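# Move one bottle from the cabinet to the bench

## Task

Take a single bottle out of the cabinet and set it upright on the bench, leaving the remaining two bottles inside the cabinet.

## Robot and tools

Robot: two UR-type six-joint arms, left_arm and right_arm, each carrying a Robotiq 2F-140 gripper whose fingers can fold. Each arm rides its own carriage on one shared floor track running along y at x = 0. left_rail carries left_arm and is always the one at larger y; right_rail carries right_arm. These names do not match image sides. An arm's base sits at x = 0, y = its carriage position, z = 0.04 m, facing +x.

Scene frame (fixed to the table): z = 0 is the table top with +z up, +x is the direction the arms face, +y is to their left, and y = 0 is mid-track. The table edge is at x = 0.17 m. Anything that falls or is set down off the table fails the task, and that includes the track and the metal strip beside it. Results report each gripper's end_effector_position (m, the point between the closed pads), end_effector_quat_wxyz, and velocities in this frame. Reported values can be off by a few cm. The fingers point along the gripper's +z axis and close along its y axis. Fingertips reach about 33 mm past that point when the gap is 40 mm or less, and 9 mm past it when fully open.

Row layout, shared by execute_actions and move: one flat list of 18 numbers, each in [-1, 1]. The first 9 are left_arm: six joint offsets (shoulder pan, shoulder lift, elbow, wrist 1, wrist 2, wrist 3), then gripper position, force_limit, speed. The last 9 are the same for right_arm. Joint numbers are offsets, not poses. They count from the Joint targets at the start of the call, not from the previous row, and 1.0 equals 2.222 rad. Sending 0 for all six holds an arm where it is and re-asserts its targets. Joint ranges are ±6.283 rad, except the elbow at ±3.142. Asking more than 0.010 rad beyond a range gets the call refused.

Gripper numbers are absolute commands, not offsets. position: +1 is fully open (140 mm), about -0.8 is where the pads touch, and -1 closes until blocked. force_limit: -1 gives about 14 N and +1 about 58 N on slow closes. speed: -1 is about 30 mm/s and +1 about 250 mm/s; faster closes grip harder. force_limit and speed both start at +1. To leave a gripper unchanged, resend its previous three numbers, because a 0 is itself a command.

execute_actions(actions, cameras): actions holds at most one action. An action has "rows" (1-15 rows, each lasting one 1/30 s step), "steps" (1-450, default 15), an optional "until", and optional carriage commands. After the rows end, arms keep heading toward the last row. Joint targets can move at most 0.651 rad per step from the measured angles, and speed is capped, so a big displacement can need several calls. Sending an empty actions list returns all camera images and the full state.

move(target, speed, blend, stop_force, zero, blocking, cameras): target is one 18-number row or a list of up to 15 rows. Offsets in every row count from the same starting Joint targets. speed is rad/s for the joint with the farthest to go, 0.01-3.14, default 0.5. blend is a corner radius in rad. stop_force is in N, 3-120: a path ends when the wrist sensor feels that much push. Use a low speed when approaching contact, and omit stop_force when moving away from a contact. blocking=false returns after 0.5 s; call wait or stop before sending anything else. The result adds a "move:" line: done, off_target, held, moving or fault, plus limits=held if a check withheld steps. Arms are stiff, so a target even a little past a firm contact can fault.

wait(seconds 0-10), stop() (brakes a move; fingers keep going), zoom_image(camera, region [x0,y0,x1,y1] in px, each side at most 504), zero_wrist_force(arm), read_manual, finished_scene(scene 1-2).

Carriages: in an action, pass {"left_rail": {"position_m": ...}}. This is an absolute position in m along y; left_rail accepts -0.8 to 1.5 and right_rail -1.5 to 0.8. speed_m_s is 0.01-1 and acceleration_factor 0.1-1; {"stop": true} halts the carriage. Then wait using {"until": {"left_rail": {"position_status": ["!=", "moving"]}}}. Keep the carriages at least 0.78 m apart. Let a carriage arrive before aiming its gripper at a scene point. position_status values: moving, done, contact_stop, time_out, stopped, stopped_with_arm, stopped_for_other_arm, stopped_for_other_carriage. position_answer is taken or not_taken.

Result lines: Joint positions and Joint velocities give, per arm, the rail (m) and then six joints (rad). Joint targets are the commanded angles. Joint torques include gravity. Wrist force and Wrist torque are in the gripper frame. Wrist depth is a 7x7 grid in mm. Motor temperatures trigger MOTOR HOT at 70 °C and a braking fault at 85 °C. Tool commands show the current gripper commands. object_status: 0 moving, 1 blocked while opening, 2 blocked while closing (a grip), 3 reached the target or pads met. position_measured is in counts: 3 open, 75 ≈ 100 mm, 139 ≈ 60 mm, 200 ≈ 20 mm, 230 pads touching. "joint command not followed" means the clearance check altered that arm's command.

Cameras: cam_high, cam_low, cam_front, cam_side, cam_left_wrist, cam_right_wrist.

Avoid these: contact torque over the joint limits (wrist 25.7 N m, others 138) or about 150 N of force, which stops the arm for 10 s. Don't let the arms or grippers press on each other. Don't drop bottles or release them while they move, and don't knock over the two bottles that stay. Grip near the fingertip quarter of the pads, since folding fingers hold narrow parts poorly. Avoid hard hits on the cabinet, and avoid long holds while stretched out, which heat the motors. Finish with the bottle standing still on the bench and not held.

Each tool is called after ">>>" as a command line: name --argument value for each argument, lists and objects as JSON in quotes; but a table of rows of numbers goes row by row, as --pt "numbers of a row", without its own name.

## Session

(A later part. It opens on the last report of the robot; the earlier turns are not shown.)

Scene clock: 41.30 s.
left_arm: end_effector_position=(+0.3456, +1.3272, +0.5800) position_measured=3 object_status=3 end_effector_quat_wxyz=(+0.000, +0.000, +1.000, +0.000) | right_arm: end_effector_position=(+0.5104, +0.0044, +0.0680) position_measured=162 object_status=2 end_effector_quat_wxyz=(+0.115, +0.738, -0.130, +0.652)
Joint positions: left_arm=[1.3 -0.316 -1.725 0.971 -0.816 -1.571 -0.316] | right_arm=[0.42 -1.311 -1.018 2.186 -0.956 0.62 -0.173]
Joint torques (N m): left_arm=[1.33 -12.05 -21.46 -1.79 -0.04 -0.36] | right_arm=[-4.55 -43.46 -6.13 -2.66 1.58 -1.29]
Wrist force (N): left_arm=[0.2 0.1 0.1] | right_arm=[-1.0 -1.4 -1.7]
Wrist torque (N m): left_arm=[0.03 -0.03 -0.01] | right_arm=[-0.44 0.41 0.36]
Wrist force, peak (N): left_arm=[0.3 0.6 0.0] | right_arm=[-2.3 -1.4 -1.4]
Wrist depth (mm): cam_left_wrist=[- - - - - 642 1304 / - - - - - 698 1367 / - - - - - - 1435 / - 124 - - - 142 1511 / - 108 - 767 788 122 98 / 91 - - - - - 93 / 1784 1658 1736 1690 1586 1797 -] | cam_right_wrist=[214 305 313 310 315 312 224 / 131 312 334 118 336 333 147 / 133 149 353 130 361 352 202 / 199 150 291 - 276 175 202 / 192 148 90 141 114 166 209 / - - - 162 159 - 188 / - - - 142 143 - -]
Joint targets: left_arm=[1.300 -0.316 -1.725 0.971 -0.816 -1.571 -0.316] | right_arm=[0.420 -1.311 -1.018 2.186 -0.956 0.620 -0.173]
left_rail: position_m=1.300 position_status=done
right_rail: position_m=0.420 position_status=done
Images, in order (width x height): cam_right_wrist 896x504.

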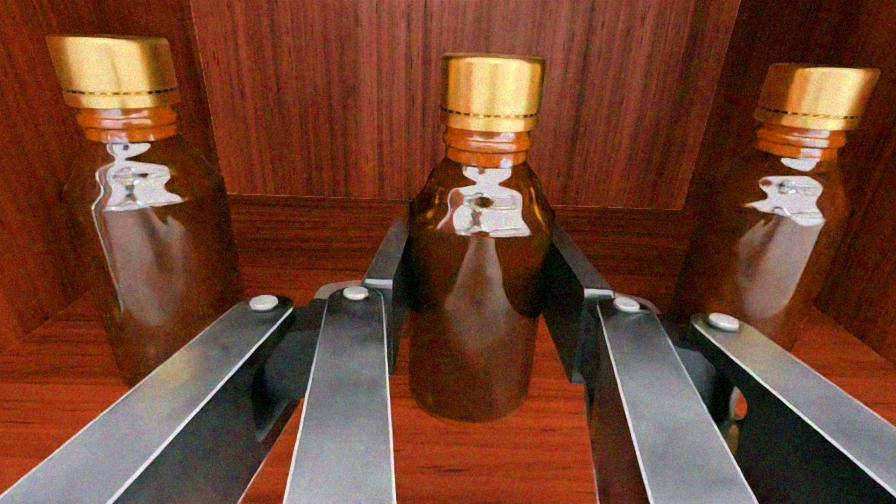

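>>> move --target '[0,0,0,0,0,0,1,1,1,0,-0.0294,-0.0012,0.0306,0,0,-1,-0.3,-1]' --speed 0.1

>>> move --pt "0 0 0 0 0 0 1 1 1 -0.0878 -0.0277 0.0657 0.0003 -0.0854 -0.0441 -1 -0.3 -1" --pt "0 0 0 0 0 0 1 1 1 -0.2058 -0.0136 0.0934 0.1316 -0.1915 -0.2246 -1 -0.3 -1" --pt "0 0 0 0 0 0 1 1 1 -0.2104 0.0167 0.0242 0.1862 -0.195 -0.2405 -1 -0.3 -1" --speed 0.2 --blend '[0.02,0.02,0]' --cameras '["cam_side","cam_right_wrist"]'

>>> move --target '[0,0,0,0,0,0,1,1,1,0,0.0535,-0.0028,-0.0507,0,0,-1,-0.3,-1]' --speed 0.06 --stop_force 6

Scene clock: 43.30 s.
left_arm: end_effector_position=(+0.3456, +1.3272, +0.5800) position_measured=3 object_status=3 end_effector_quat_wxyz=(+0.000, +0.000, +1.000, +0.000) | right_arm: end_effector_position=(+0.5104, +0.0043, +0.0931) position_measured=162 object_status=2 end_effector_quat_wxyz=(+0.115, +0.738, -0.130, +0.652)
Joint positions: left_arm=[1.3 -0.316 -1.725 0.971 -0.816 -1.571 -0.316] | right_arm=[0.42 -1.311 -1.083 2.183 -0.888 0.62 -0.173]
Joint torques (N m): left_arm=[1.8 -12.63 -21.88 -1.64 0.04 -0.42] | right_arm=[-2.51 -45.92 -24.24 1.16 -1.06 -1.27]
Wrist force (N): left_arm=[0.1 0.3 0.0] | right_arm=[-5.4 -0.3 0.6]
Wrist torque (N m): left_arm=[0.07 -0.01 -0.01] | right_arm=[-0.41 0.49 0.31]
Wrist force, peak (N): left_arm=[0.5 0.4 0.0] | right_arm=[-5.8 -0.6 0.7]
Wrist depth (mm): cam_left_wrist=[- - - - - - 1311 / 652 - - - - - 1367 / - - - - - - 1427 / - 124 - - - 142 1494 / - 116 - - 774 122 98 / 91 800 - 848 760 121 93 / 1679 1702 1724 1658 1668 1713 -] | cam_right_wrist=[215 306 315 311 315 313 234 / 206 312 335 118 337 328 232 / 197 313 359 - 360 349 202 / 198 151 334 - 331 185 209 / 201 148 85 - 114 170 208 / - - - 190 191 - 208 / - - - 175 173 - -]
Joint targets: left_arm=[1.300 -0.316 -1.725 0.971 -0.816 -1.571 -0.316] | right_arm=[0.420 -1.311 -1.084 2.183 -0.888 0.620 -0.173]
left_rail: position_m=1.300 position_status=done
right_rail: position_m=0.420 position_status=done
move: done

Scene clock: 47.50 s.
left_arm: end_effector_position=(+0.3456, +1.3272, +0.5800) position_measured=3 object_status=3 end_effector_quat_wxyz=(+0.000, +0.000, +1.000, +0.000) | right_arm: end_effector_position=(+0.3602, +0.0003, +0.0931) position_measured=162 object_status=2 end_effector_quat_wxyz=(+0.115, +0.738, -0.130, +0.653)
Joint positions: left_arm=[1.3 -0.316 -1.725 0.971 -0.816 -1.571 -0.316] | right_arm=[0.42 -1.778 -1.047 2.237 -0.474 0.187 -0.707]
Joint torques (N m): left_arm=[1.55 -12.54 -22.43 -1.7 -0.06 -0.39] | right_arm=[-5.89 -18.28 -17.33 3.93 -4.2 -1.44]
Wrist force (N): left_arm=[0.0 0.2 -0.1] | right_arm=[-5.5 0.0 0.4]
Wrist torque (N m): left_arm=[0.04 -0.01 0.00] | right_arm=[-0.35 0.57 0.35]
Wrist force, peak (N): left_arm=[0.3 0.7 0.1] | right_arm=[-6.0 0.1 0.5]
Wrist depth (mm): cam_left_wrist=[- 576 - 649 641 - 1324 / - - - - 708 749 1338 / 716 - - - - 691 1427 / - 123 - - - 142 1468 / - 108 - - - 122 98 / 96 840 - - - - 93 / 1679 1690 1679 1736 1748 1713 -] | cam_right_wrist=[280 405 444 441 442 258 196 / 284 358 474 118 352 255 210 / 285 289 494 - 382 251 529 / 283 303 333 131 311 267 458 / 255 258 91 139 116 253 - / - - - 153 159 - 254 / - - - 186 194 - -]
Joint targets: left_arm=[1.300 -0.316 -1.725 0.971 -0.816 -1.571 -0.316] | right_arm=[0.420 -1.778 -1.046 2.237 -0.474 0.187 -0.707]
left_rail: position_m=1.300 position_status=done
right_rail: position_m=0.420 position_status=done
move: done
Images, in order (width x height): cam_side 896x504, cam_right_wrist 896x504.

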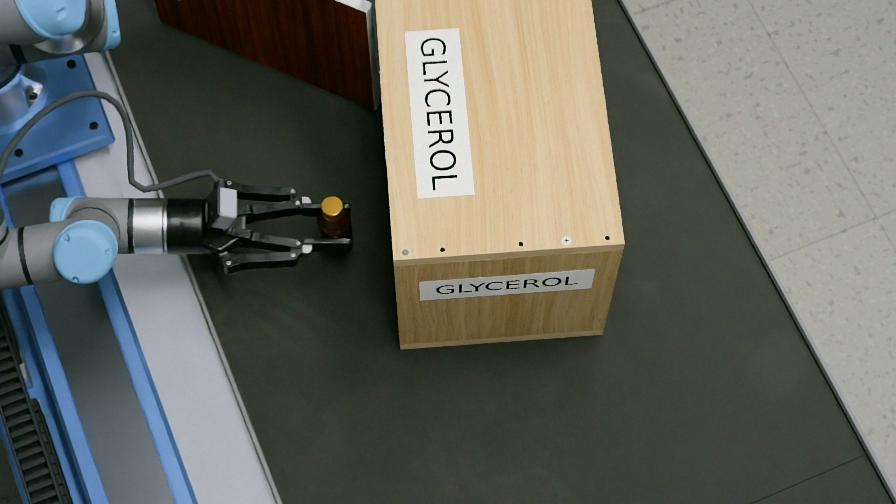

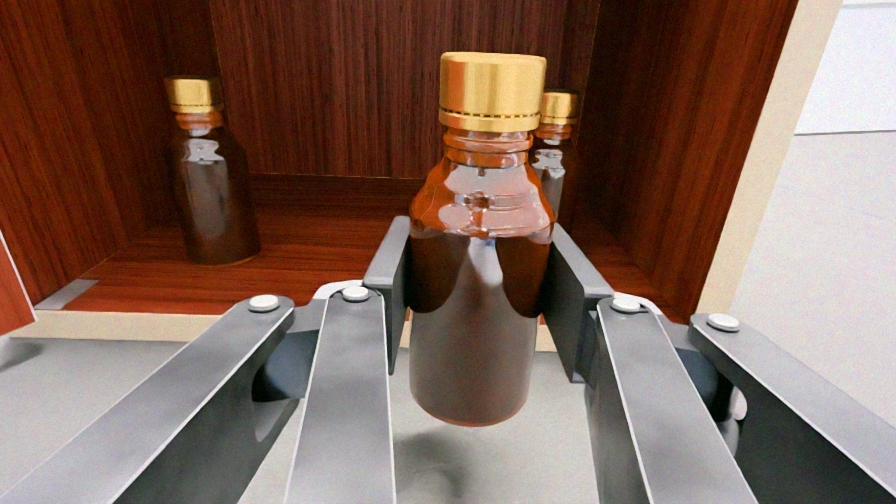

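Scene clock: 50.33 s.
left_arm: end_effector_position=(+0.3456, +1.3272, +0.5800) position_measured=3 object_status=3 end_effector_quat_wxyz=(+0.000, +0.000, +1.000, +0.000) | right_arm: end_effector_position=(+0.3601, -0.0001, +0.0512) position_measured=162 object_status=2 end_effector_quat_wxyz=(+0.115, +0.738, -0.130, +0.653)
Joint positions: left_arm=[1.3 -0.316 -1.725 0.971 -0.816 -1.571 -0.316] | right_arm=[0.42 -1.778 -0.928 2.231 -0.587 0.187 -0.707]
Joint torques (N m): left_arm=[1.26 -13.33 -22.65 -1.58 0 -0.42] | right_arm=[-6.22 -20.25 -13.94 -0.39 -2.73 -1.22]
Wrist force (N): left_arm=[0.2 0.3 -0.2] | right_arm=[-5.3 -0.3 0.6]
Wrist torque (N m): left_arm=[0.06 -0.05 0.00] | right_arm=[-0.39 0.50 0.31]
Wrist force, peak (N): left_arm=[0.1 0.7 -0.1] | right_arm=[-5.8 -0.1 0.4]
Wrist depth (mm): cam_left_wrist=[- - - - 642 - 1318 / - - - - - - 1352 / - 728 - - 696 - 1420 / - 124 - - - 142 1468 / - 109 - - - 122 98 / 91 829 - - - - 93 / 1679 1647 1713 1668 1690 1784 -] | cam_right_wrist=[282 433 445 439 396 256 196 / 283 277 475 120 281 253 214 / 278 284 349 128 311 250 436 / 239 240 250 127 242 248 308 / - - - 140 114 236 229 / - - - 158 159 - 196 / - - - 146 144 - -]
Joint targets: left_arm=[1.300 -0.316 -1.725 0.971 -0.816 -1.571 -0.316] | right_arm=[0.420 -1.778 -0.928 2.231 -0.587 0.187 -0.707]
left_rail: position_m=1.300 position_status=done
right_rail: position_m=0.420 position_status=done
move: done

1 mm at a time to contact.

>>> move --target '[0,0,0,0,0,0,1,1,1,0,0.004,-0.0002,-0.0038,0,0,-1,-0.3,-1]' --speed 0.01 --stop_force 3

Scene clock: 51.77 s.
left_arm: end_effector_position=(+0.3456, +1.3272, +0.5800) position_measured=3 object_status=3 end_effector_quat_wxyz=(+0.000, +0.000, +1.000, +0.000) | right_arm: end_effector_position=(+0.3601, +0.0000, +0.0503) position_measured=162 object_status=2 end_effector_quat_wxyz=(+0.115, +0.738, -0.130, +0.653)
Joint positions: left_arm=[1.3 -0.316 -1.725 0.971 -0.816 -1.571 -0.316] | right_arm=[0.42 -1.778 -0.925 2.23 -0.589 0.187 -0.707]
Joint torques (N m): left_arm=[0.9 -11.85 -23.21 -1.54 -0.17 -0.36] | right_arm=[-3.27 -44.84 -7.3 4.01 -2.14 -1.34]
Wrist force (N): left_arm=[0.1 0.4 -0.3] | right_arm=[-3.5 -0.4 0.2]
Wrist torque (N m): left_arm=[0.10 -0.03 0.00] | right_arm=[-0.34 0.49 0.36]
Wrist force, peak (N): left_arm=[0.4 0.3 -0.4] | right_arm=[-5.6 -0.2 0.8]
Wrist depth (mm): cam_left_wrist=[- 612 - - - - 1318 / - - - - - - 1360 / - - - - - - 1427 / - 124 685 834 - 143 1494 / - 109 702 - 793 122 98 / 91 - - 813 774 - 93 / 1637 1658 1679 1724 1713 1748 -] | cam_right_wrist=[280 431 445 440 398 256 195 / 284 332 474 120 353 254 2977 / 275 285 346 131 343 250 - / 238 240 249 126 243 249 304 / 202 202 91 141 116 235 236 / - - - 155 159 - - / - - - 146 143 - -]
Joint targets: left_arm=[1.300 -0.316 -1.725 0.971 -0.816 -1.571 -0.316] | right_arm=[0.420 -1.778 -0.925 2.230 -0.589 0.187 -0.707]
left_rail: position_m=1.300 position_status=done
right_rail: position_m=0.420 position_status=done
move: contact (right_arm)

Seated. Release and back off.

>>> execute_actions --actions '[{"rows":[[0,0,0,0,0,0,1,1,1,0,0,0,0,0,0,0.3,-0.3,-1]],"steps":60}]'

>>> move --target '[0,0,0,0,0,0,1,1,1,-0.0912,-0.0237,0.1135,-0.0902,0,0,0.3,-0.3,-1]' --speed 0.15 --cameras '["cam_front","cam_side","cam_right_wrist"]'

Scene clock: 54.10 s.
left_arm: end_effector_position=(+0.3456, +1.3272, +0.5800) position_measured=3 object_status=3 end_effector_quat_wxyz=(+0.000, +0.000, +1.000, +0.000) | right_arm: end_effector_position=(+0.3601, +0.0000, +0.0503) position_measured=91 object_status=3 end_effector_quat_wxyz=(+0.115, +0.738, -0.130, +0.653)
Joint positions: left_arm=[1.3 -0.316 -1.725 0.971 -0.816 -1.571 -0.316] | right_arm=[0.42 -1.778 -0.925 2.23 -0.589 0.187 -0.707]
Joint torques (N m): left_arm=[1.63 -12.57 -22.13 -1.71 -0.19 -0.21] | right_arm=[-0.71 -38.78 6.22 3.66 -2.17 -1.51]
Wrist force (N): left_arm=[0.1 0.4 -0.1] | right_arm=[-2.6 -0.2 0.1]
Wrist torque (N m): left_arm=[0.09 -0.02 -0.01] | right_arm=[-0.37 0.52 0.31]
Wrist force, peak (N): left_arm=[0.2 0.7 -0.2] | right_arm=[-4.1 -0.3 0.3]
Wrist depth (mm): cam_left_wrist=[- 625 - - - 693 1311 / - - - 700 - 680 1352 / - - - - 694 708 1420 / - 124 - - - 142 1494 / - 109 - 832 - 122 98 / 91 - - - - - 93 / 1637 1713 1679 1548 1713 1690 -] | cam_right_wrist=[282 332 444 440 395 256 197 / 284 268 473 120 281 253 205 / 276 282 344 129 315 250 - / 239 240 241 - 154 245 306 / - - 190 - 196 105 228 / - - 161 157 172 - - / - - 141 143 148 - -]
Joint targets: left_arm=[1.300 -0.316 -1.725 0.971 -0.816 -1.571 -0.316] | right_arm=[0.420 -1.778 -0.925 2.230 -0.589 0.187 -0.707]
left_rail: position_m=1.300 position_status=done
right_rail: position_m=0.420 position_status=done

Scene clock: 56.23 s.
left_arm: end_effector_position=(+0.3456, +1.3272, +0.5800) position_measured=3 object_status=3 end_effector_quat_wxyz=(+0.000, +0.000, +1.000, +0.000) | right_arm: end_effector_position=(+0.3062, +0.0234, +0.0504) position_measured=91 object_status=3 end_effector_quat_wxyz=(+0.181, +0.721, -0.204, +0.638)
Joint positions: left_arm=[1.3 -0.316 -1.725 0.971 -0.816 -1.571 -0.316] | right_arm=[0.42 -1.981 -0.978 2.483 -0.789 0.187 -0.707]
Joint torques (N m): left_arm=[1.73 -12.54 -22.63 -1.45 -0.1 -0.24] | right_arm=[-5.6 -37.43 11.25 -0.44 -2.46 -1.26]
Wrist force (N): left_arm=[0.0 0.0 0.1] | right_arm=[-2.6 -0.6 0.4]
Wrist torque (N m): left_arm=[0.00 0.00 -0.01] | right_arm=[-0.45 0.52 0.32]
Wrist force, peak (N): left_arm=[0.6 -0.1 0.2] | right_arm=[-3.0 -0.1 0.2]
Wrist depth (mm): cam_left_wrist=[- - - - - - 1291 / - - - - 678 687 1352 / - - - - 687 1452 1420 / - 124 720 - - 142 1485 / - 116 - - - 122 98 / 91 - - 845 - - 93 / 1679 1702 1690 1668 1736 1736 -] | cam_right_wrist=[324 455 480 488 351 270 - / 321 478 504 - 357 - - / 297 303 345 - 333 416 - / 253 262 261 198 271 299 286 / - 93 128 203 205 105 228 / - - 161 170 173 - - / - - 141 142 144 - -]
Joint targets: left_arm=[1.300 -0.316 -1.725 0.971 -0.816 -1.571 -0.316] | right_arm=[0.420 -1.981 -0.978 2.483 -0.789 0.187 -0.707]
left_rail: position_m=1.300 position_status=done
right_rail: position_m=0.420 position_status=done
move: done
Images, in order (width x height): cam_front 896x504, cam_side 896x504, cam_right_wrist 896x504.

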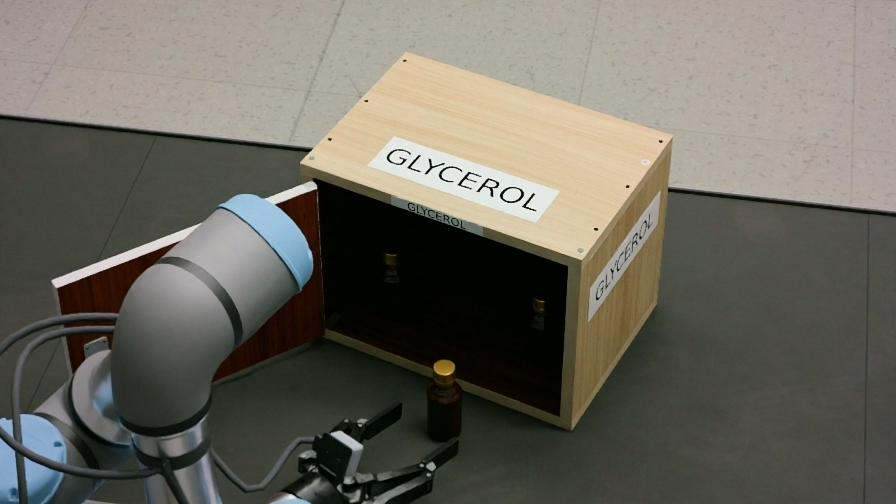

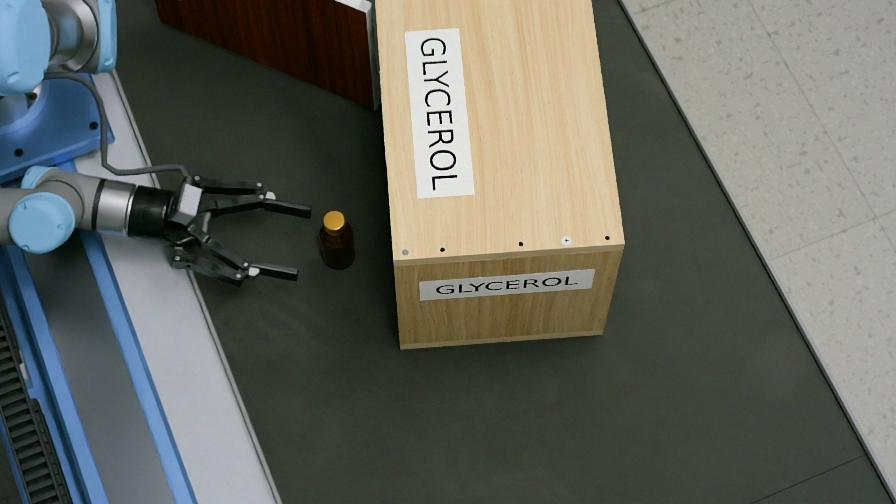

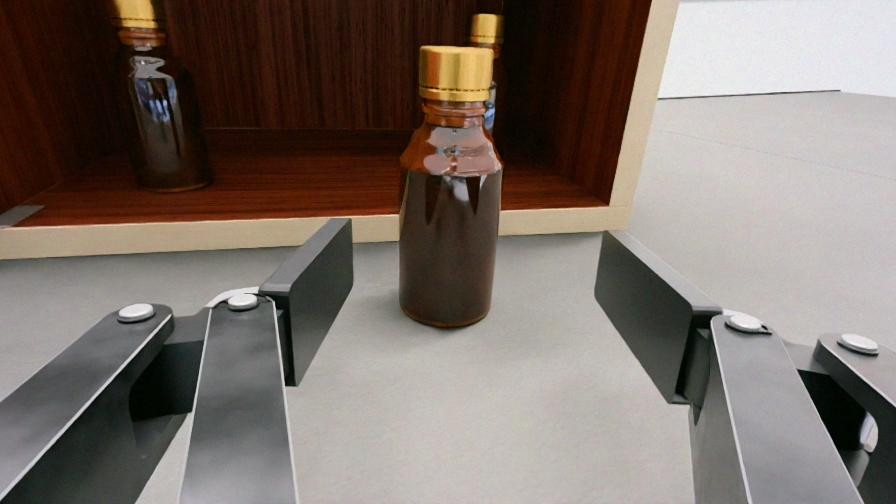

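>>> finished_scene --scene 2

The scene is finished: the task was done.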